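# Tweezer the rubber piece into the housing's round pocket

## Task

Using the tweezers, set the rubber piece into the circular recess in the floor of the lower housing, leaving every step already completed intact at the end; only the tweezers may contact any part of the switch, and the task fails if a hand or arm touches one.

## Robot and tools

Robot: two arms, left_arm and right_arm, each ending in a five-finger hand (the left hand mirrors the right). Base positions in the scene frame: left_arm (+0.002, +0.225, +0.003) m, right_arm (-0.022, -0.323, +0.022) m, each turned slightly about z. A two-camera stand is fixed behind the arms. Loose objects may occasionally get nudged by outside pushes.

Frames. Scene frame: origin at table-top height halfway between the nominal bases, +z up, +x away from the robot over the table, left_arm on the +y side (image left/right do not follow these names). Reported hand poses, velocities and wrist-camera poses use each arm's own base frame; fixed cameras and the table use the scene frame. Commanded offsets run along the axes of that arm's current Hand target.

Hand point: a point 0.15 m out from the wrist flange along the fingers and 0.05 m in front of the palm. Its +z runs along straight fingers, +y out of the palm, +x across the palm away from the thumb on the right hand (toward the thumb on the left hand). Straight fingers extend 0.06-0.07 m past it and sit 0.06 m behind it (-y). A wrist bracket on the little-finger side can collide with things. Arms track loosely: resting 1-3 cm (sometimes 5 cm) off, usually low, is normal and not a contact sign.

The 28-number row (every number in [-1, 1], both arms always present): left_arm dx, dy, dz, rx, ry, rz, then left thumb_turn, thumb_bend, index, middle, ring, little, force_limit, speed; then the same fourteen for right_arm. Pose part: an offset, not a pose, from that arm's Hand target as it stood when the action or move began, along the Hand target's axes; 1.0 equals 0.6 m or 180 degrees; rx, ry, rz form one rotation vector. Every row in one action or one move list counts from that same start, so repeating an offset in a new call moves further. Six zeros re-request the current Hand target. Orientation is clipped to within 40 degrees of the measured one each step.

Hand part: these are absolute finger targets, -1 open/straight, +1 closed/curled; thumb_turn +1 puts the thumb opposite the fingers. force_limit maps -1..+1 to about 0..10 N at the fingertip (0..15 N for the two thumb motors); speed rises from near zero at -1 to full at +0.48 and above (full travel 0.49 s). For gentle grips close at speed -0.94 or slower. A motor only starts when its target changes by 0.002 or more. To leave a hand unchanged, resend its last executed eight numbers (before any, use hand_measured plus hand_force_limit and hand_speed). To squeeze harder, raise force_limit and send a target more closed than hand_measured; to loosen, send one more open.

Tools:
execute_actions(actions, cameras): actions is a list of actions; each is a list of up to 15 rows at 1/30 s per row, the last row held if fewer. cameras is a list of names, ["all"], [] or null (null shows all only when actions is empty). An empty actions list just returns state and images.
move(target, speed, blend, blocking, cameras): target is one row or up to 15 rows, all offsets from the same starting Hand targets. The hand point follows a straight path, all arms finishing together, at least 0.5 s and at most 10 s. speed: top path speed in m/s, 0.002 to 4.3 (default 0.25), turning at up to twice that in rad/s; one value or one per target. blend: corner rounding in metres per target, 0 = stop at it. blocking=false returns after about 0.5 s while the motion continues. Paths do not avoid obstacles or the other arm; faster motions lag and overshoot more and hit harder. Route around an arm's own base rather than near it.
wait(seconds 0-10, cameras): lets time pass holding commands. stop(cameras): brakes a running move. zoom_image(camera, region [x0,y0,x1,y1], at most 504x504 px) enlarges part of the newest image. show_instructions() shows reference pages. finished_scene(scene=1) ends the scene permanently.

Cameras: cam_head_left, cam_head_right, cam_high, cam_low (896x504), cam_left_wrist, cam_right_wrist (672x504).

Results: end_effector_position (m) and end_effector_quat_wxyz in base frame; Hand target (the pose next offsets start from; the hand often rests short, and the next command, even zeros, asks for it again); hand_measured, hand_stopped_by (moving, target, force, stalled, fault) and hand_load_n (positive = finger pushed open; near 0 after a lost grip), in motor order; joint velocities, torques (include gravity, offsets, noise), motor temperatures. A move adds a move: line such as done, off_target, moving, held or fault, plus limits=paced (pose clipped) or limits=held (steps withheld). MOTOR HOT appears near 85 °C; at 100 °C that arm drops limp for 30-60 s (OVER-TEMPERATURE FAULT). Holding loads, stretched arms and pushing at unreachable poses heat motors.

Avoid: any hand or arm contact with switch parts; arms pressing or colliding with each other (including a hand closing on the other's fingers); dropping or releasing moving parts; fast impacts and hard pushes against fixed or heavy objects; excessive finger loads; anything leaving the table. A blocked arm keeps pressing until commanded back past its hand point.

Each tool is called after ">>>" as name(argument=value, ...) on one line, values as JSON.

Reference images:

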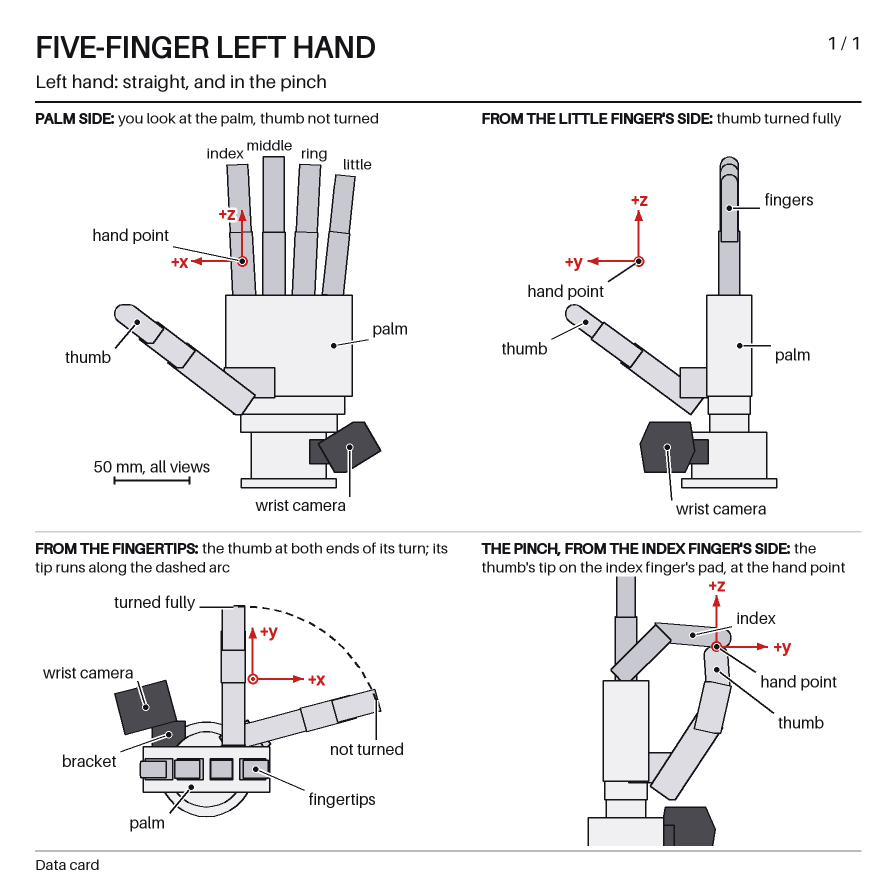

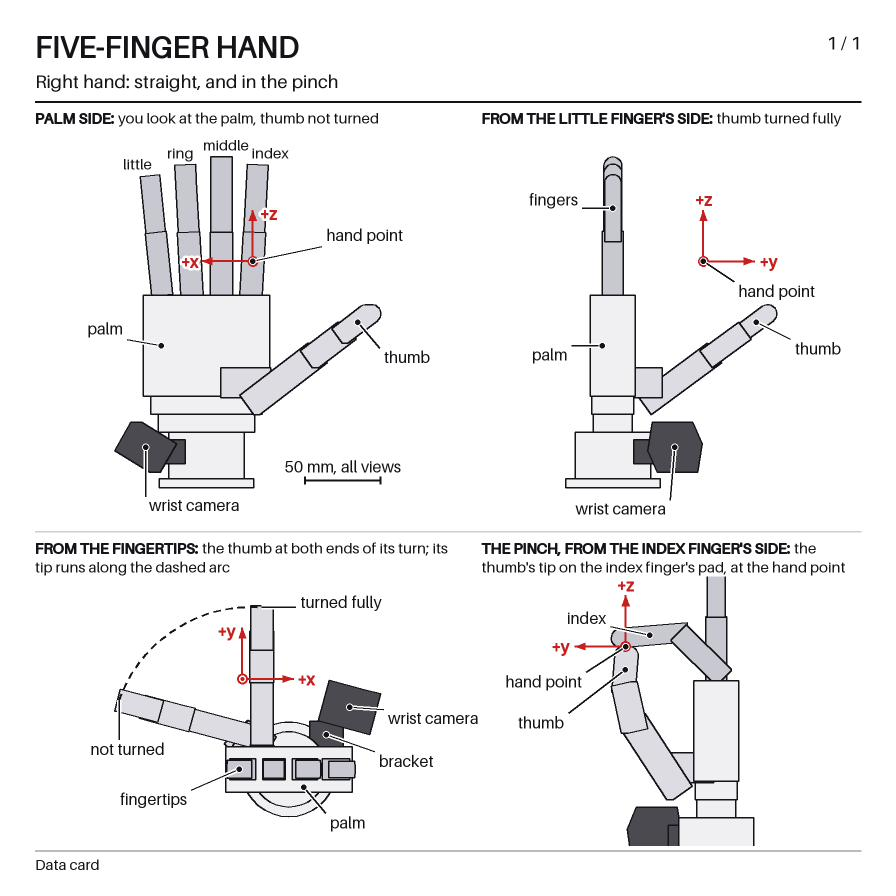

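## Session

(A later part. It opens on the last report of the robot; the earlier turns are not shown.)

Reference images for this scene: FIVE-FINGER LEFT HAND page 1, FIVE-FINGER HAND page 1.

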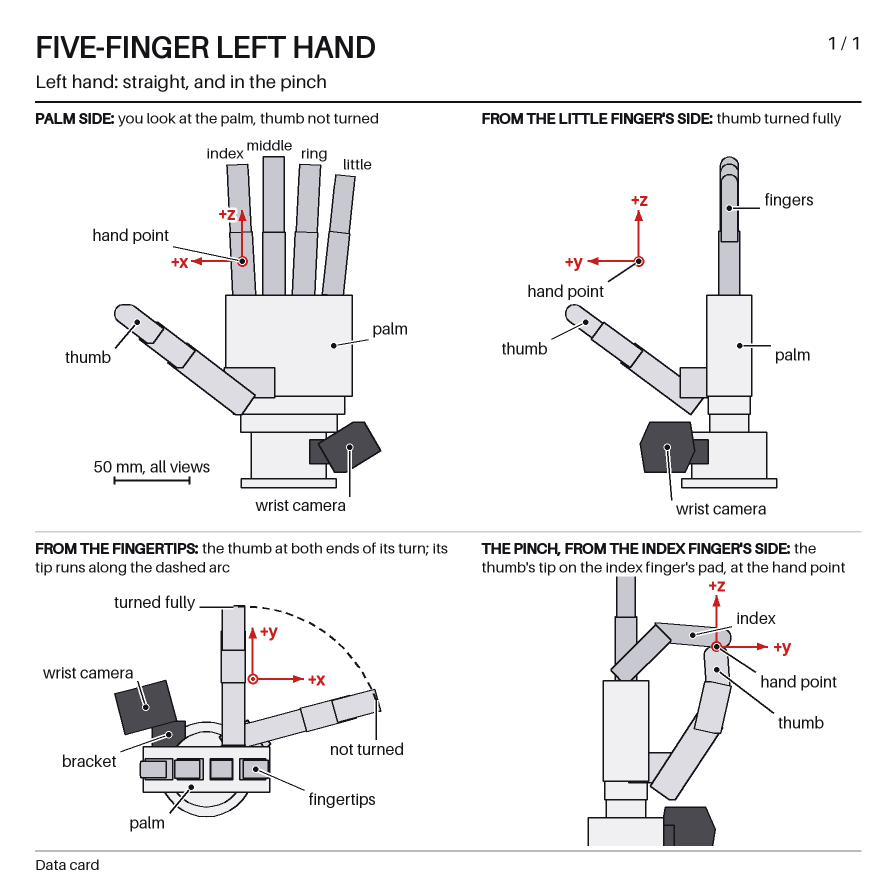

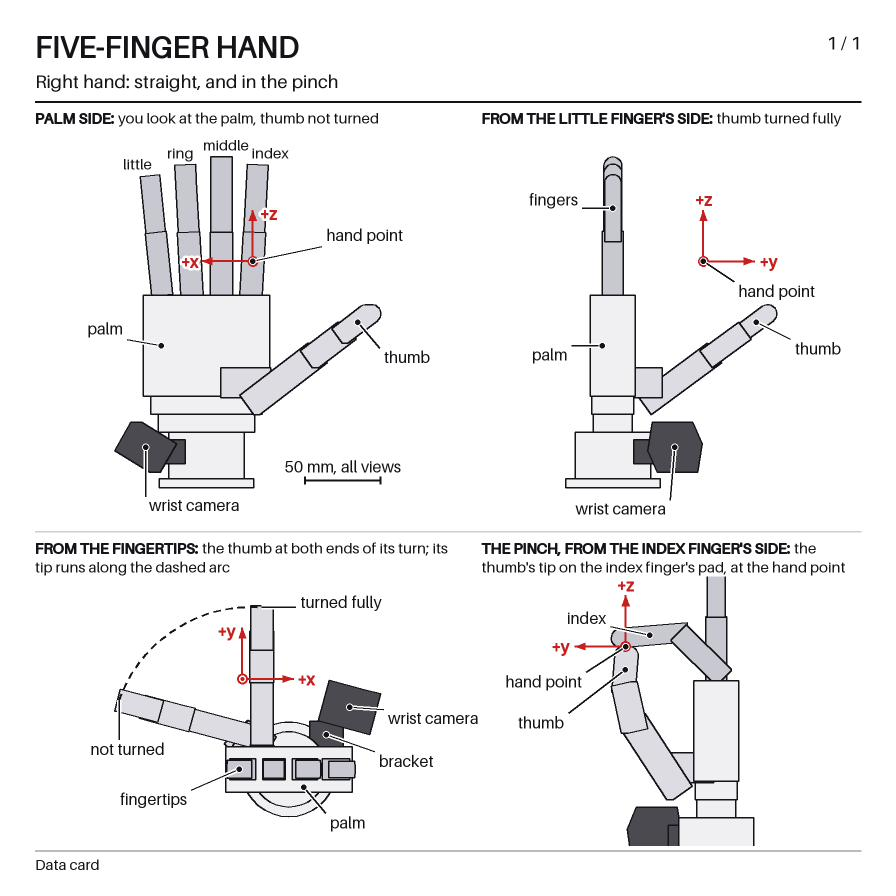

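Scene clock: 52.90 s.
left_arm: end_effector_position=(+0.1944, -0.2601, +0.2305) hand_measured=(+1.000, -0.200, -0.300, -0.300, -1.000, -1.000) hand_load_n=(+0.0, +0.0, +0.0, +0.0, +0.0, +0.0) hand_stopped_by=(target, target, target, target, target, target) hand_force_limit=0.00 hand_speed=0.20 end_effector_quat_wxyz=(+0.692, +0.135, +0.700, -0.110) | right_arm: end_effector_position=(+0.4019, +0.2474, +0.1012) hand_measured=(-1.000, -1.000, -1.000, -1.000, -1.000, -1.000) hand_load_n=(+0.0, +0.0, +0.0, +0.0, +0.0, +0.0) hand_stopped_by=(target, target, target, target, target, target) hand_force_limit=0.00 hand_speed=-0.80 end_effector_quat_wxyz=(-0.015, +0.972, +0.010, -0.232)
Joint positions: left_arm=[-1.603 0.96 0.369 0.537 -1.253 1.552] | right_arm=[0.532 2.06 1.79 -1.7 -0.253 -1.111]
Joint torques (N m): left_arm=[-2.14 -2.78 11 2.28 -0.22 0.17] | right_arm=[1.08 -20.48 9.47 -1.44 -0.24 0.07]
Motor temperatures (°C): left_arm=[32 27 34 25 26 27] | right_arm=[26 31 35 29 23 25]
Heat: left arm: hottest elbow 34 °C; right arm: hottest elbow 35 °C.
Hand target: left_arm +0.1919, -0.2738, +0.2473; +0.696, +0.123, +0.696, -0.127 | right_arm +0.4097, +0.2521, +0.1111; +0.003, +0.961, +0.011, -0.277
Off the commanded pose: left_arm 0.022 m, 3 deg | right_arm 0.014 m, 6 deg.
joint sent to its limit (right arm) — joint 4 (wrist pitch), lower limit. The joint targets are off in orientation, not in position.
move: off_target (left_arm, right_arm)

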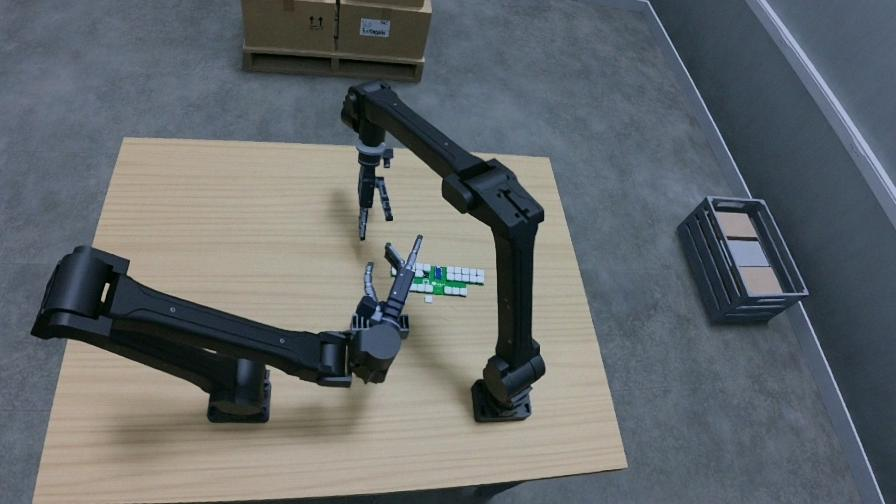

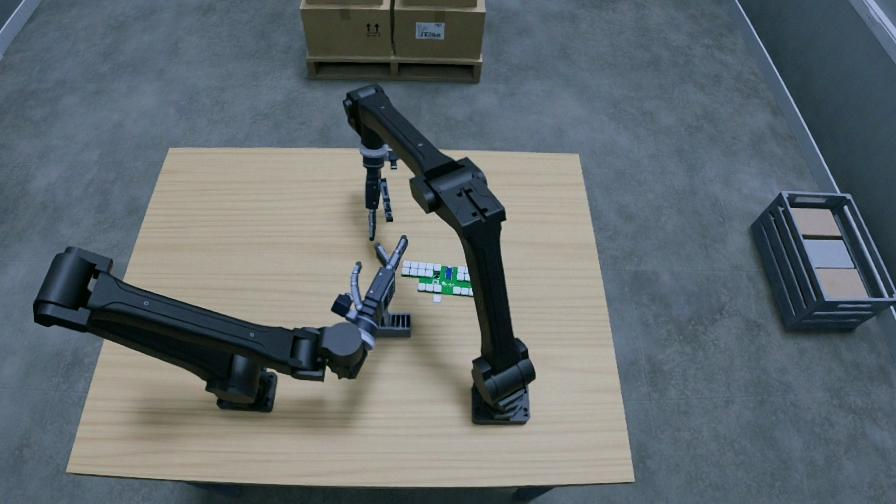

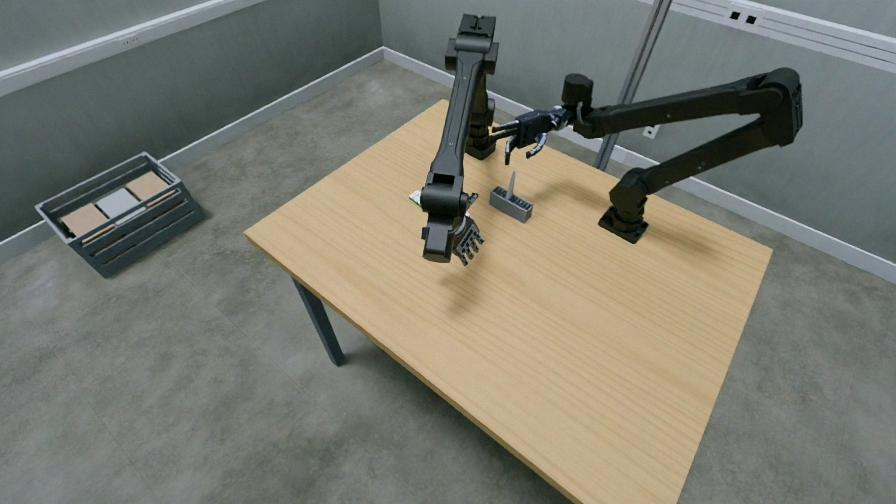

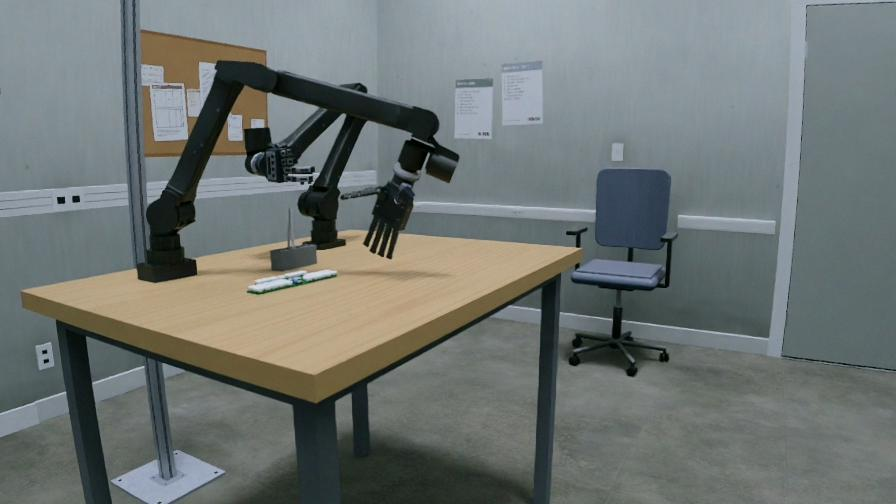

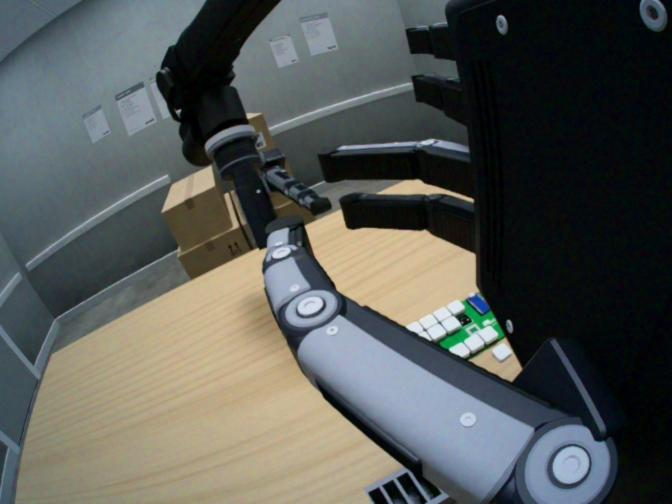

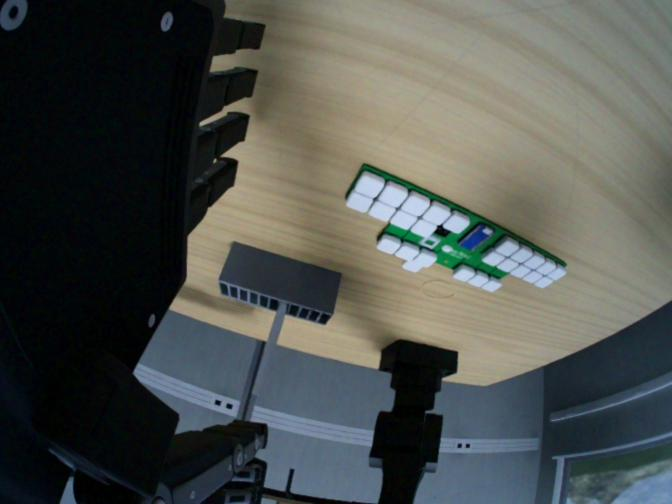

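>>> move(target=[0.0728,-0.041,-0.0047,0,0,0,1,-0.2,-0.3,-0.3,-1,-1,0,0.2, 0,0,0,0,0,0,-1,-1,-1,-1,-1,-1,0,-0.8], speed=0.15, cameras=["all"])

Scene clock: 58.03 s.
left_arm: end_effector_position=(+0.1842, -0.2850, +0.1958) hand_measured=(+1.000, -0.200, -0.300, -0.300, -1.000, -1.000) hand_load_n=(+0.0, +0.0, +0.5, +0.0, +0.0, +0.0) hand_stopped_by=(target, target, target, target, target, target) hand_force_limit=0.00 hand_speed=0.20 end_effector_quat_wxyz=(+0.693, +0.128, +0.699, -0.116) | right_arm: end_effector_position=(+0.4018, +0.2475, +0.1012) hand_measured=(-1.000, -1.000, -1.000, -1.000, -1.000, -1.000) hand_load_n=(+0.0, +0.0, +0.0, +0.0, +0.0, +0.0) hand_stopped_by=(target, target, target, target, target, target) hand_force_limit=0.00 hand_speed=-0.80 end_effector_quat_wxyz=(-0.015, +0.972, +0.010, -0.232)
Joint positions: left_arm=[-1.637 1.172 0.369 0.762 -1.289 1.547] | right_arm=[0.532 2.06 1.79 -1.7 -0.253 -1.11]
Joint torques (N m): left_arm=[-2.32 -4.31 8.66 2.33 -0.2 0.15] | right_arm=[1.08 -20.31 9.46 -1.44 -0.27 0.07]
Heat: left arm: hottest elbow 34 °C; right arm: hottest elbow 35 °C.
Hand target: left_arm +0.1806, -0.2961, +0.2038; +0.696, +0.122, +0.696, -0.127 | right_arm +0.4097, +0.2522, +0.1111; +0.003, +0.961, +0.011, -0.277
Off the commanded pose: left_arm 0.014 m, 1 deg | right_arm 0.013 m, 6 deg.
joint sent to its limit (right arm) — joint 4 (wrist pitch), lower limit. The joint targets are off in orientation, not in position.
move: off_target (left_arm, right_arm)

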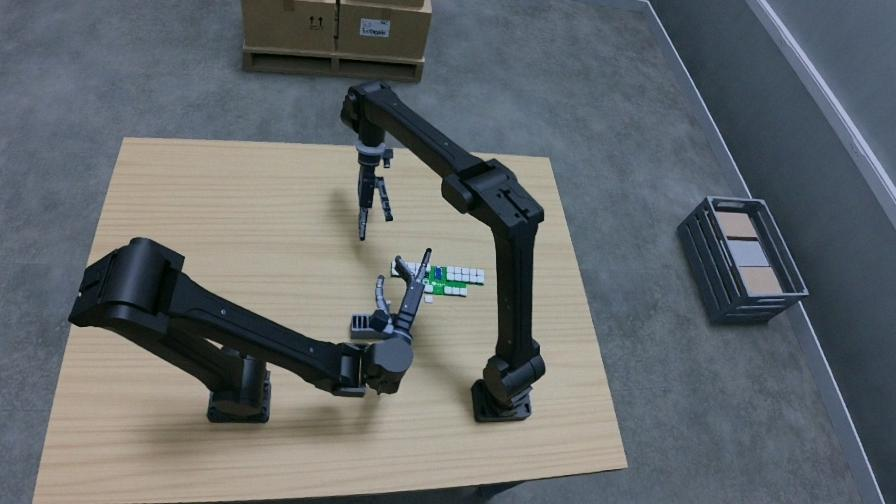

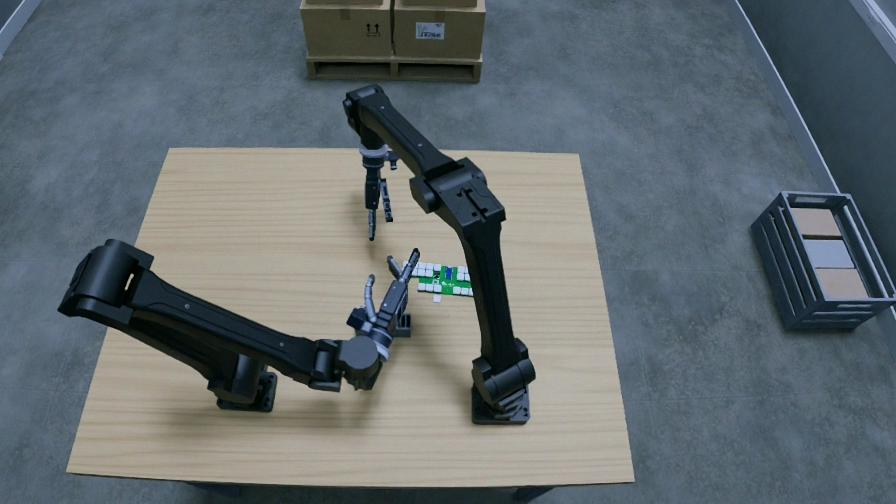

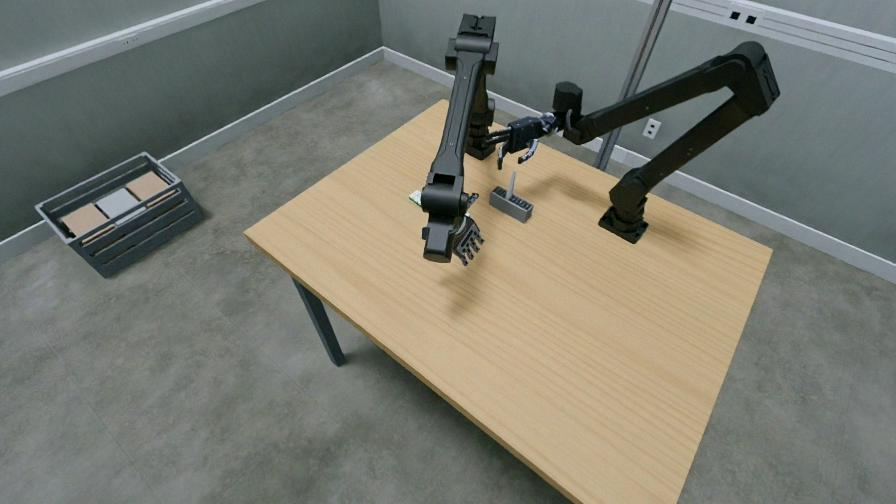

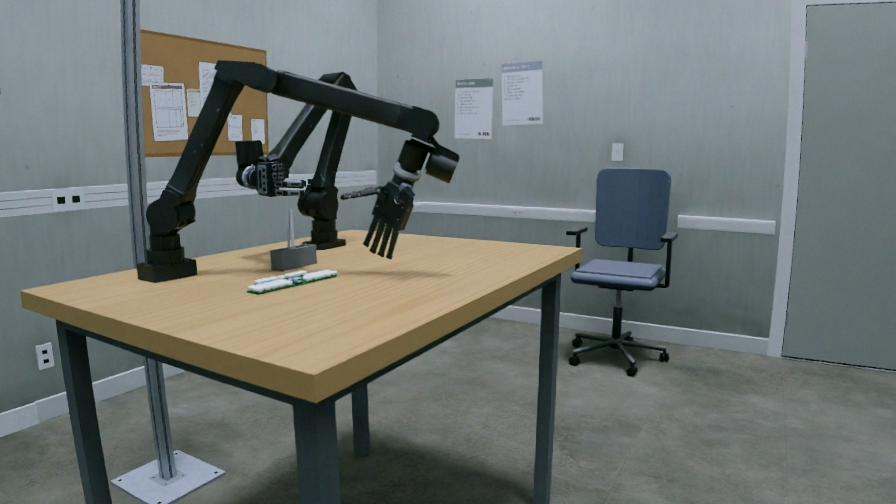

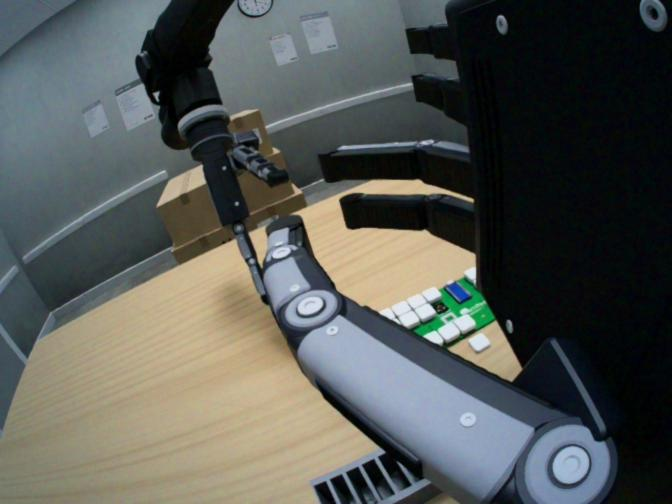

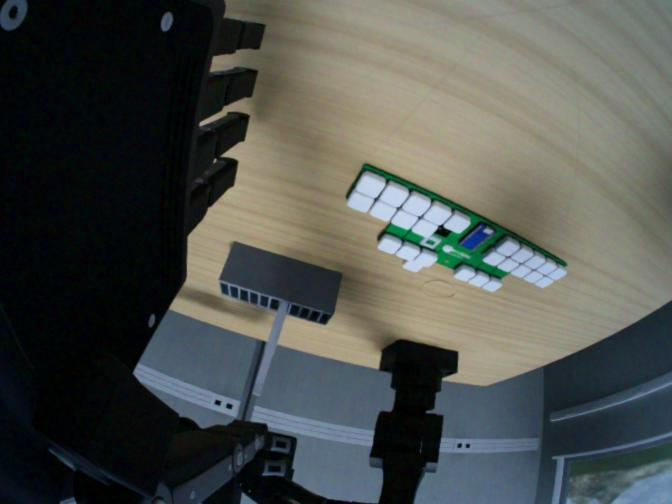

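>>> zoom_image(camera="cam_high", region=[480, 110, 570, 200])

>>> zoom_image(camera="cam_low", region=[240, 150, 330, 240])

>>> zoom_image(camera="cam_right_wrist", region=[200, 280, 360, 504])

>>> zoom_image(camera="cam_head_right", region=[330, 240, 430, 340])

Scaled by 5.600 from the camera's 896x504 image, which has a finer 1280x720 frame.

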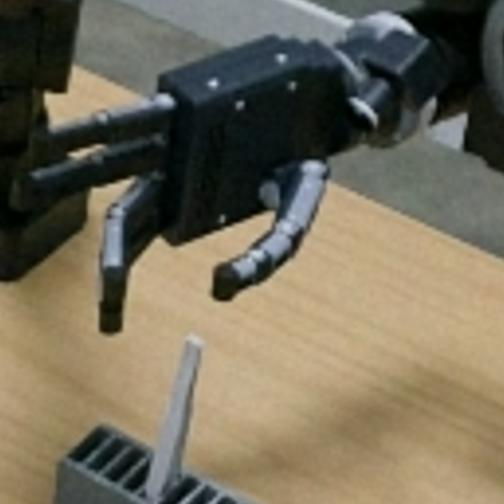

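Scaled by 5.600 from the camera's 896x504 image, which has a finer 1280x720 frame.

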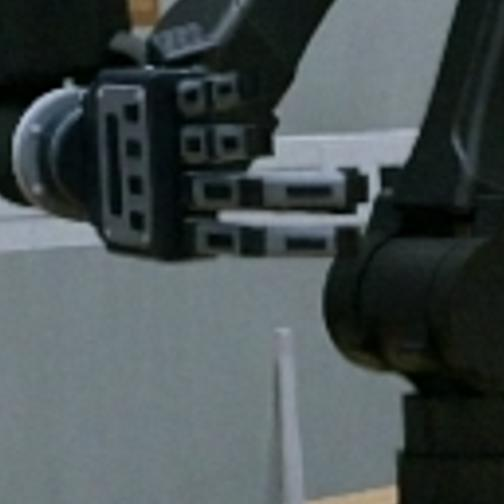

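Scaled by 2.250 from the camera's 672x504 image, which has a finer 960x720 frame.

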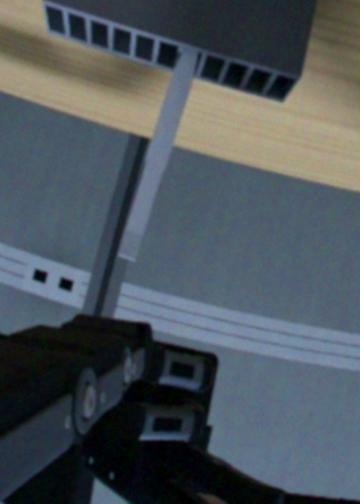

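Scaled by 5.040 from the camera's 896x504 image, which has a finer 1280x720 frame.

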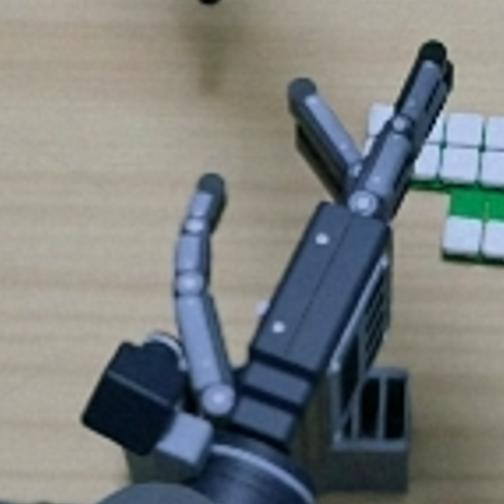

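>>> move(target=[0,0,0,0,0,0,1,-0.2,-0.3,-0.3,-1,-1,0,0.2, 0.0023,-0.1333,-0.0016,0,0,0,-1,-1,-1,-1,-1,-1,0,-0.8], speed=0.2, cameras=["cam_right_wrist", "cam_head_left"])

Scene clock: 60.23 s.
left_arm: end_effector_position=(+0.1842, -0.2852, +0.1961) hand_measured=(+1.000, -0.200, -0.300, -0.300, -1.000, -1.000) hand_load_n=(+0.0, +0.0, +0.0, +0.0, +0.0, +0.0) hand_stopped_by=(target, target, target, target, target, target) hand_force_limit=0.00 hand_speed=0.20 end_effector_quat_wxyz=(+0.694, +0.128, +0.699, -0.116) | right_arm: end_effector_position=(+0.4008, +0.3286, +0.1128) hand_measured=(-1.000, -1.000, -1.000, -1.000, -1.000, -1.000) hand_load_n=(+0.0, +0.0, +0.0, +0.0, +0.0, +0.0) hand_stopped_by=(target, target, target, target, target, target) hand_force_limit=0.00 hand_speed=-0.80 end_effector_quat_wxyz=(-0.039, +0.977, +0.009, -0.208)
Joint positions: left_arm=[-1.637 1.173 0.369 0.767 -1.289 1.551] | right_arm=[0.637 2.12 1.947 -1.7 -0.306 -0.999]
Joint torques (N m): left_arm=[-2.61 -4.66 8.58 2.17 -0.18 0.15] | right_arm=[0.67 -19.31 10.07 -1.24 -0.33 0.06]
Heat: left arm: hottest elbow 34 °C; right arm: hottest elbow 36 °C.
Hand target: left_arm +0.1806, -0.2961, +0.2038; +0.696, +0.122, +0.696, -0.127 | right_arm +0.4096, +0.3321, +0.1113; +0.003, +0.961, +0.011, -0.277
Off the commanded pose: left_arm 0.014 m, 1 deg | right_arm 0.010 m, 9 deg.
joint sent to its limit (right arm) — joint 4 (wrist pitch), lower limit. The joint targets are off in orientation, not in position.
move: off_target (left_arm, right_arm)
Images, in order (width x height): cam_head_left 896x504, cam_right_wrist 672x504.

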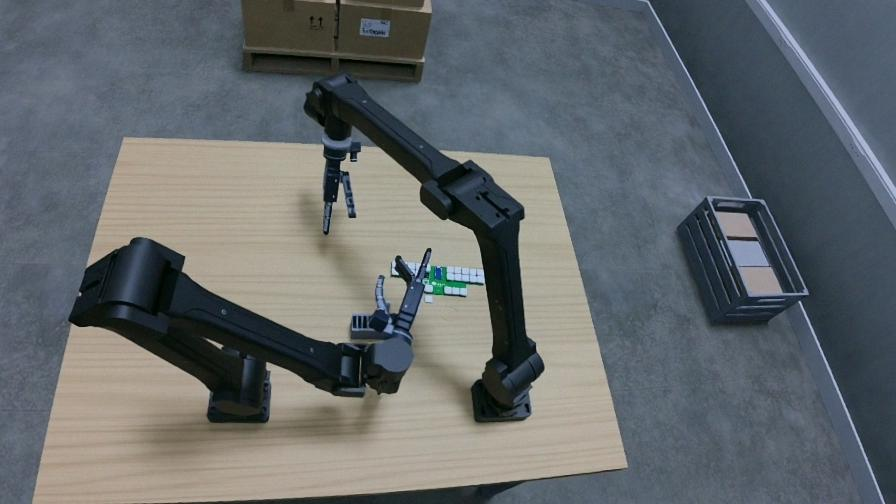

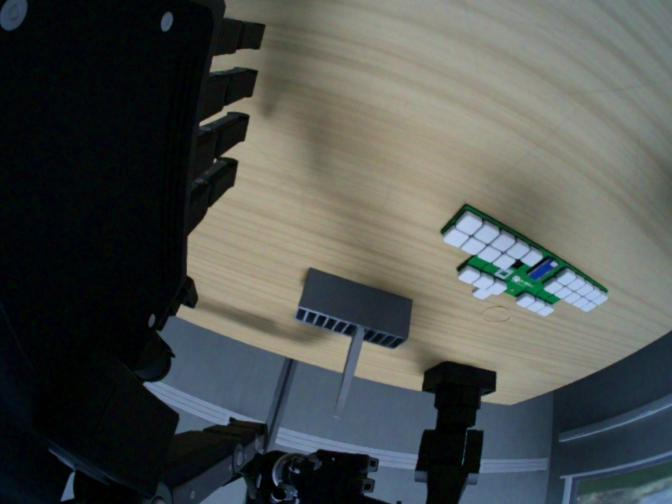

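>>> zoom_image(camera="cam_right_wrist", region=[250, 300, 430, 504])

>>> zoom_image(camera="cam_head_left", region=[340, 230, 450, 340])

Scaled by 2.471 from the camera's 672x504 image, which has a finer 960x720 frame.

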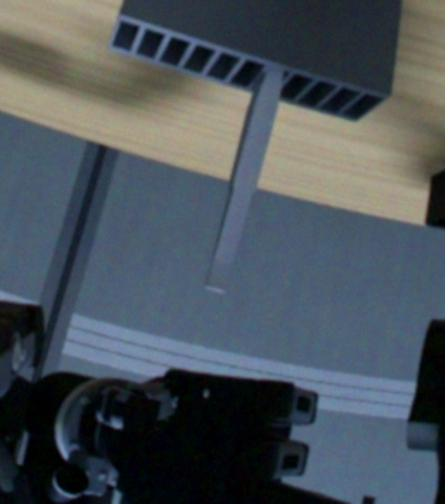

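Scaled by 4.582 from the camera's 896x504 image, which has a finer 1280x720 frame.

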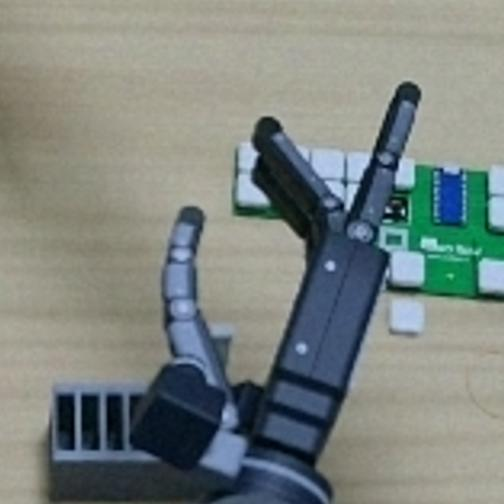

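>>> move(target=[0.03,-0.0085,-0.0434,0,0,0,1,-0.2,-0.3,-0.3,-1,-1,0,0.2, 0,0,0,0,0,0,-1,-1,-1,-1,-1,-1,0,-0.8], speed=0.12, cameras=["all"])

>>> zoom_image(camera="cam_high", region=[480, 120, 570, 210])

>>> zoom_image(camera="cam_low", region=[240, 160, 330, 250])

>>> zoom_image(camera="cam_right_wrist", region=[250, 300, 430, 504])

>>> zoom_image(camera="cam_head_left", region=[340, 240, 430, 330])

>>> zoom_image(camera="cam_head_right", region=[340, 240, 430, 330])

Scene clock: 63.93 s.
left_arm: end_effector_position=(+0.1576, -0.2888, +0.1863) hand_measured=(+1.000, -0.200, -0.300, -0.300, -1.000, -1.000) hand_load_n=(+0.0, +0.0, +0.0, +0.0, +0.0, +0.0) hand_stopped_by=(target, target, target, target, target, target) hand_force_limit=0.00 hand_speed=0.20 end_effector_quat_wxyz=(+0.695, +0.120, +0.698, -0.125) | right_arm: end_effector_position=(+0.4008, +0.3286, +0.1128) hand_measured=(-1.000, -1.000, -1.000, -1.000, -1.000, -1.000) hand_load_n=(+0.0, +0.0, +0.0, +0.5, +0.0, +0.0) hand_stopped_by=(target, target, target, target, target, target) hand_force_limit=0.00 hand_speed=-0.80 end_effector_quat_wxyz=(-0.039, +0.977, +0.009, -0.208)
Joint positions: left_arm=[-1.73 1.233 0.369 0.846 -1.382 1.546] | right_arm=[0.637 2.12 1.947 -1.7 -0.306 -0.999]
Joint torques (N m): left_arm=[-2.26 -4.95 6.32 2.03 -0.17 0.14] | right_arm=[0.62 -19.31 10.07 -1.24 -0.33 0.07]
Heat: left arm: hottest elbow 33 °C; right arm: hottest elbow 36 °C.
Hand target: left_arm +0.1544, -0.2919, +0.1858; +0.696, +0.122, +0.696, -0.127 | right_arm +0.4096, +0.3321, +0.1113; +0.003, +0.961, +0.011, -0.276
Off the commanded pose: left_arm 0.005 m, 0 deg | right_arm 0.010 m, 9 deg.
joint sent to its limit (right arm) — joint 4 (wrist pitch), lower limit. The joint targets are off in orientation, not in position.
move: off_target (right_arm)

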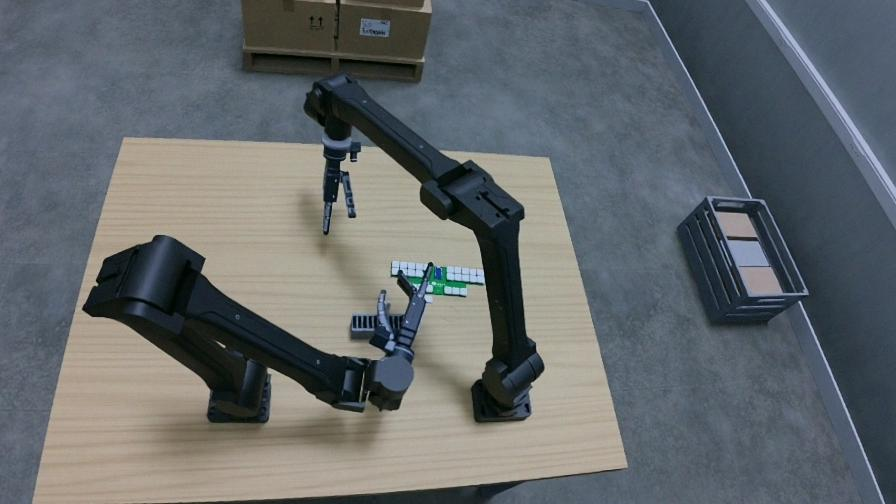

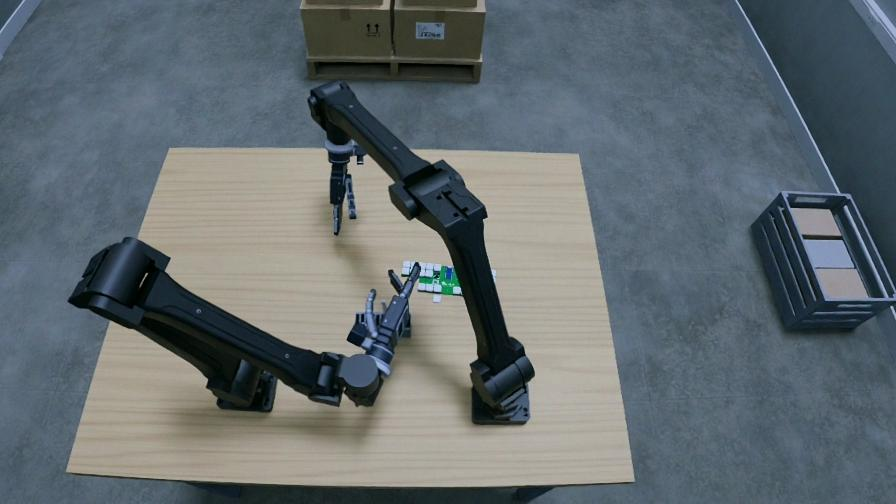

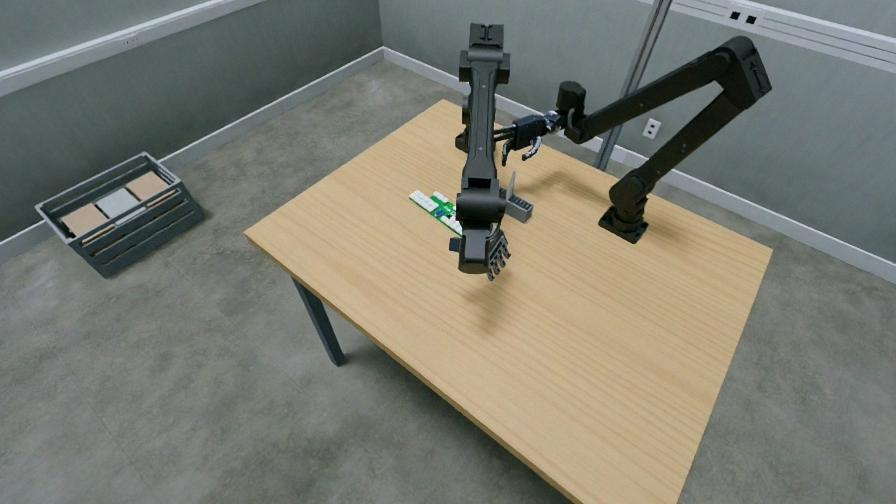

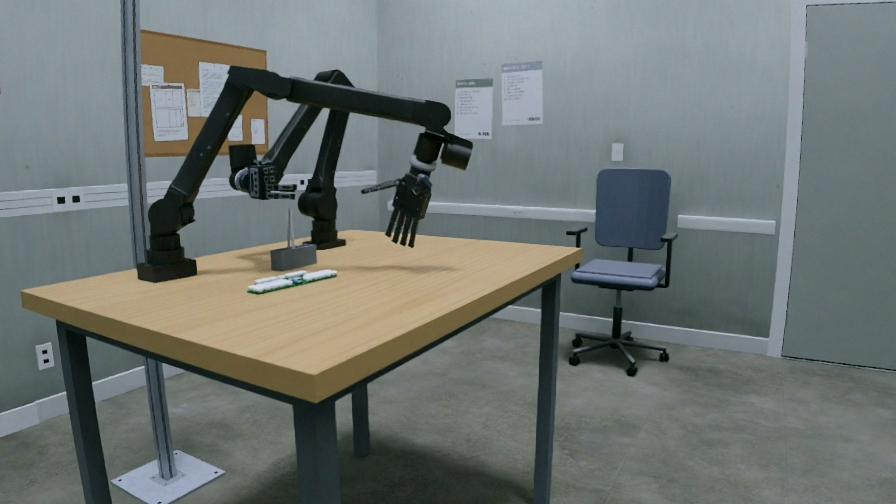

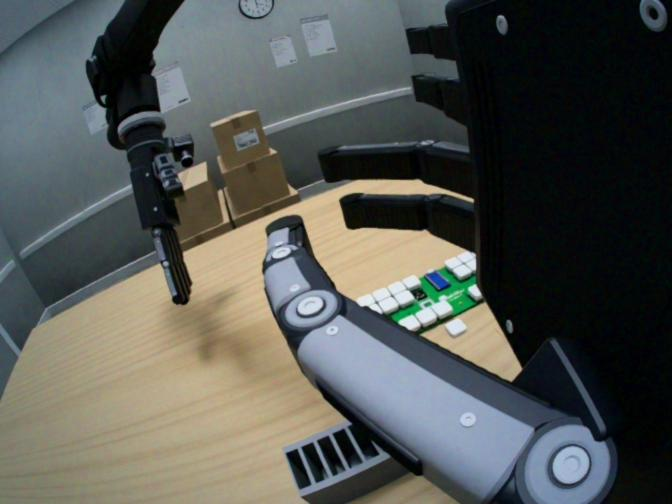

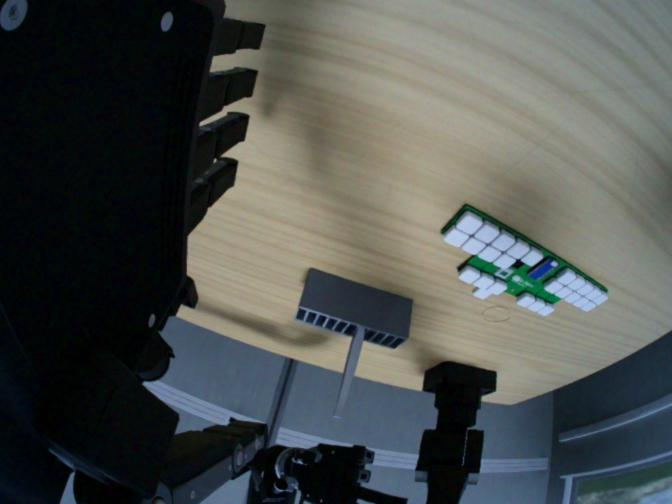

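Scaled by 5.600 from the camera's 896x504 image, which has a finer 1280x720 frame.

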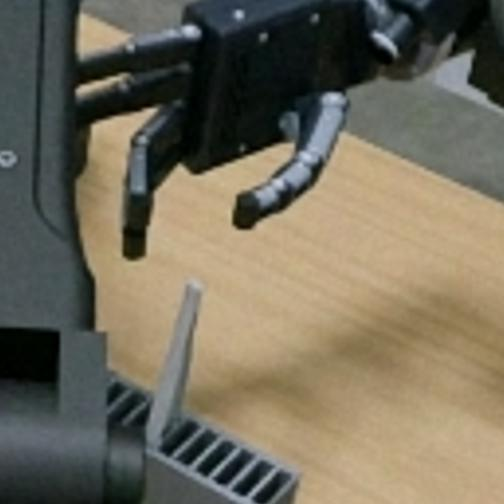

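Scaled by 5.600 from the camera's 896x504 image, which has a finer 1280x720 frame.

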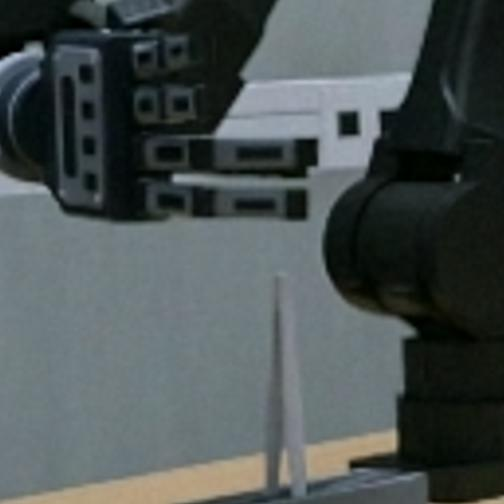

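Scaled by 2.471 from the camera's 672x504 image, which has a finer 960x720 frame.

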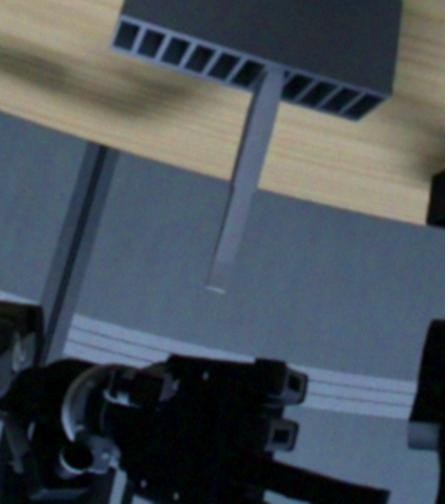

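Scaled by 5.600 from the camera's 896x504 image, which has a finer 1280x720 frame.

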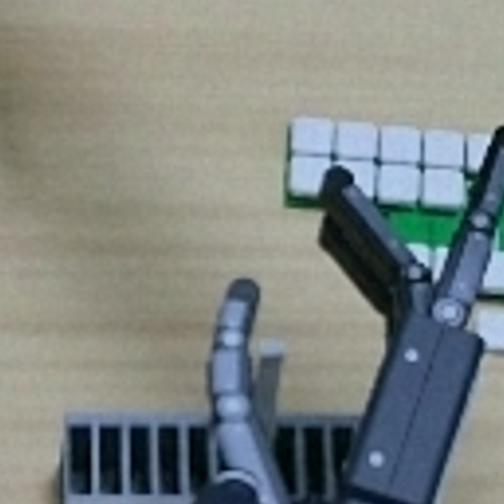

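Scaled by 5.600 from the camera's 896x504 image, which has a finer 1280x720 frame.

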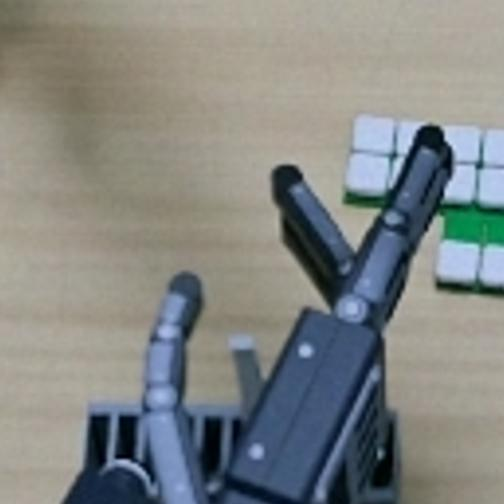

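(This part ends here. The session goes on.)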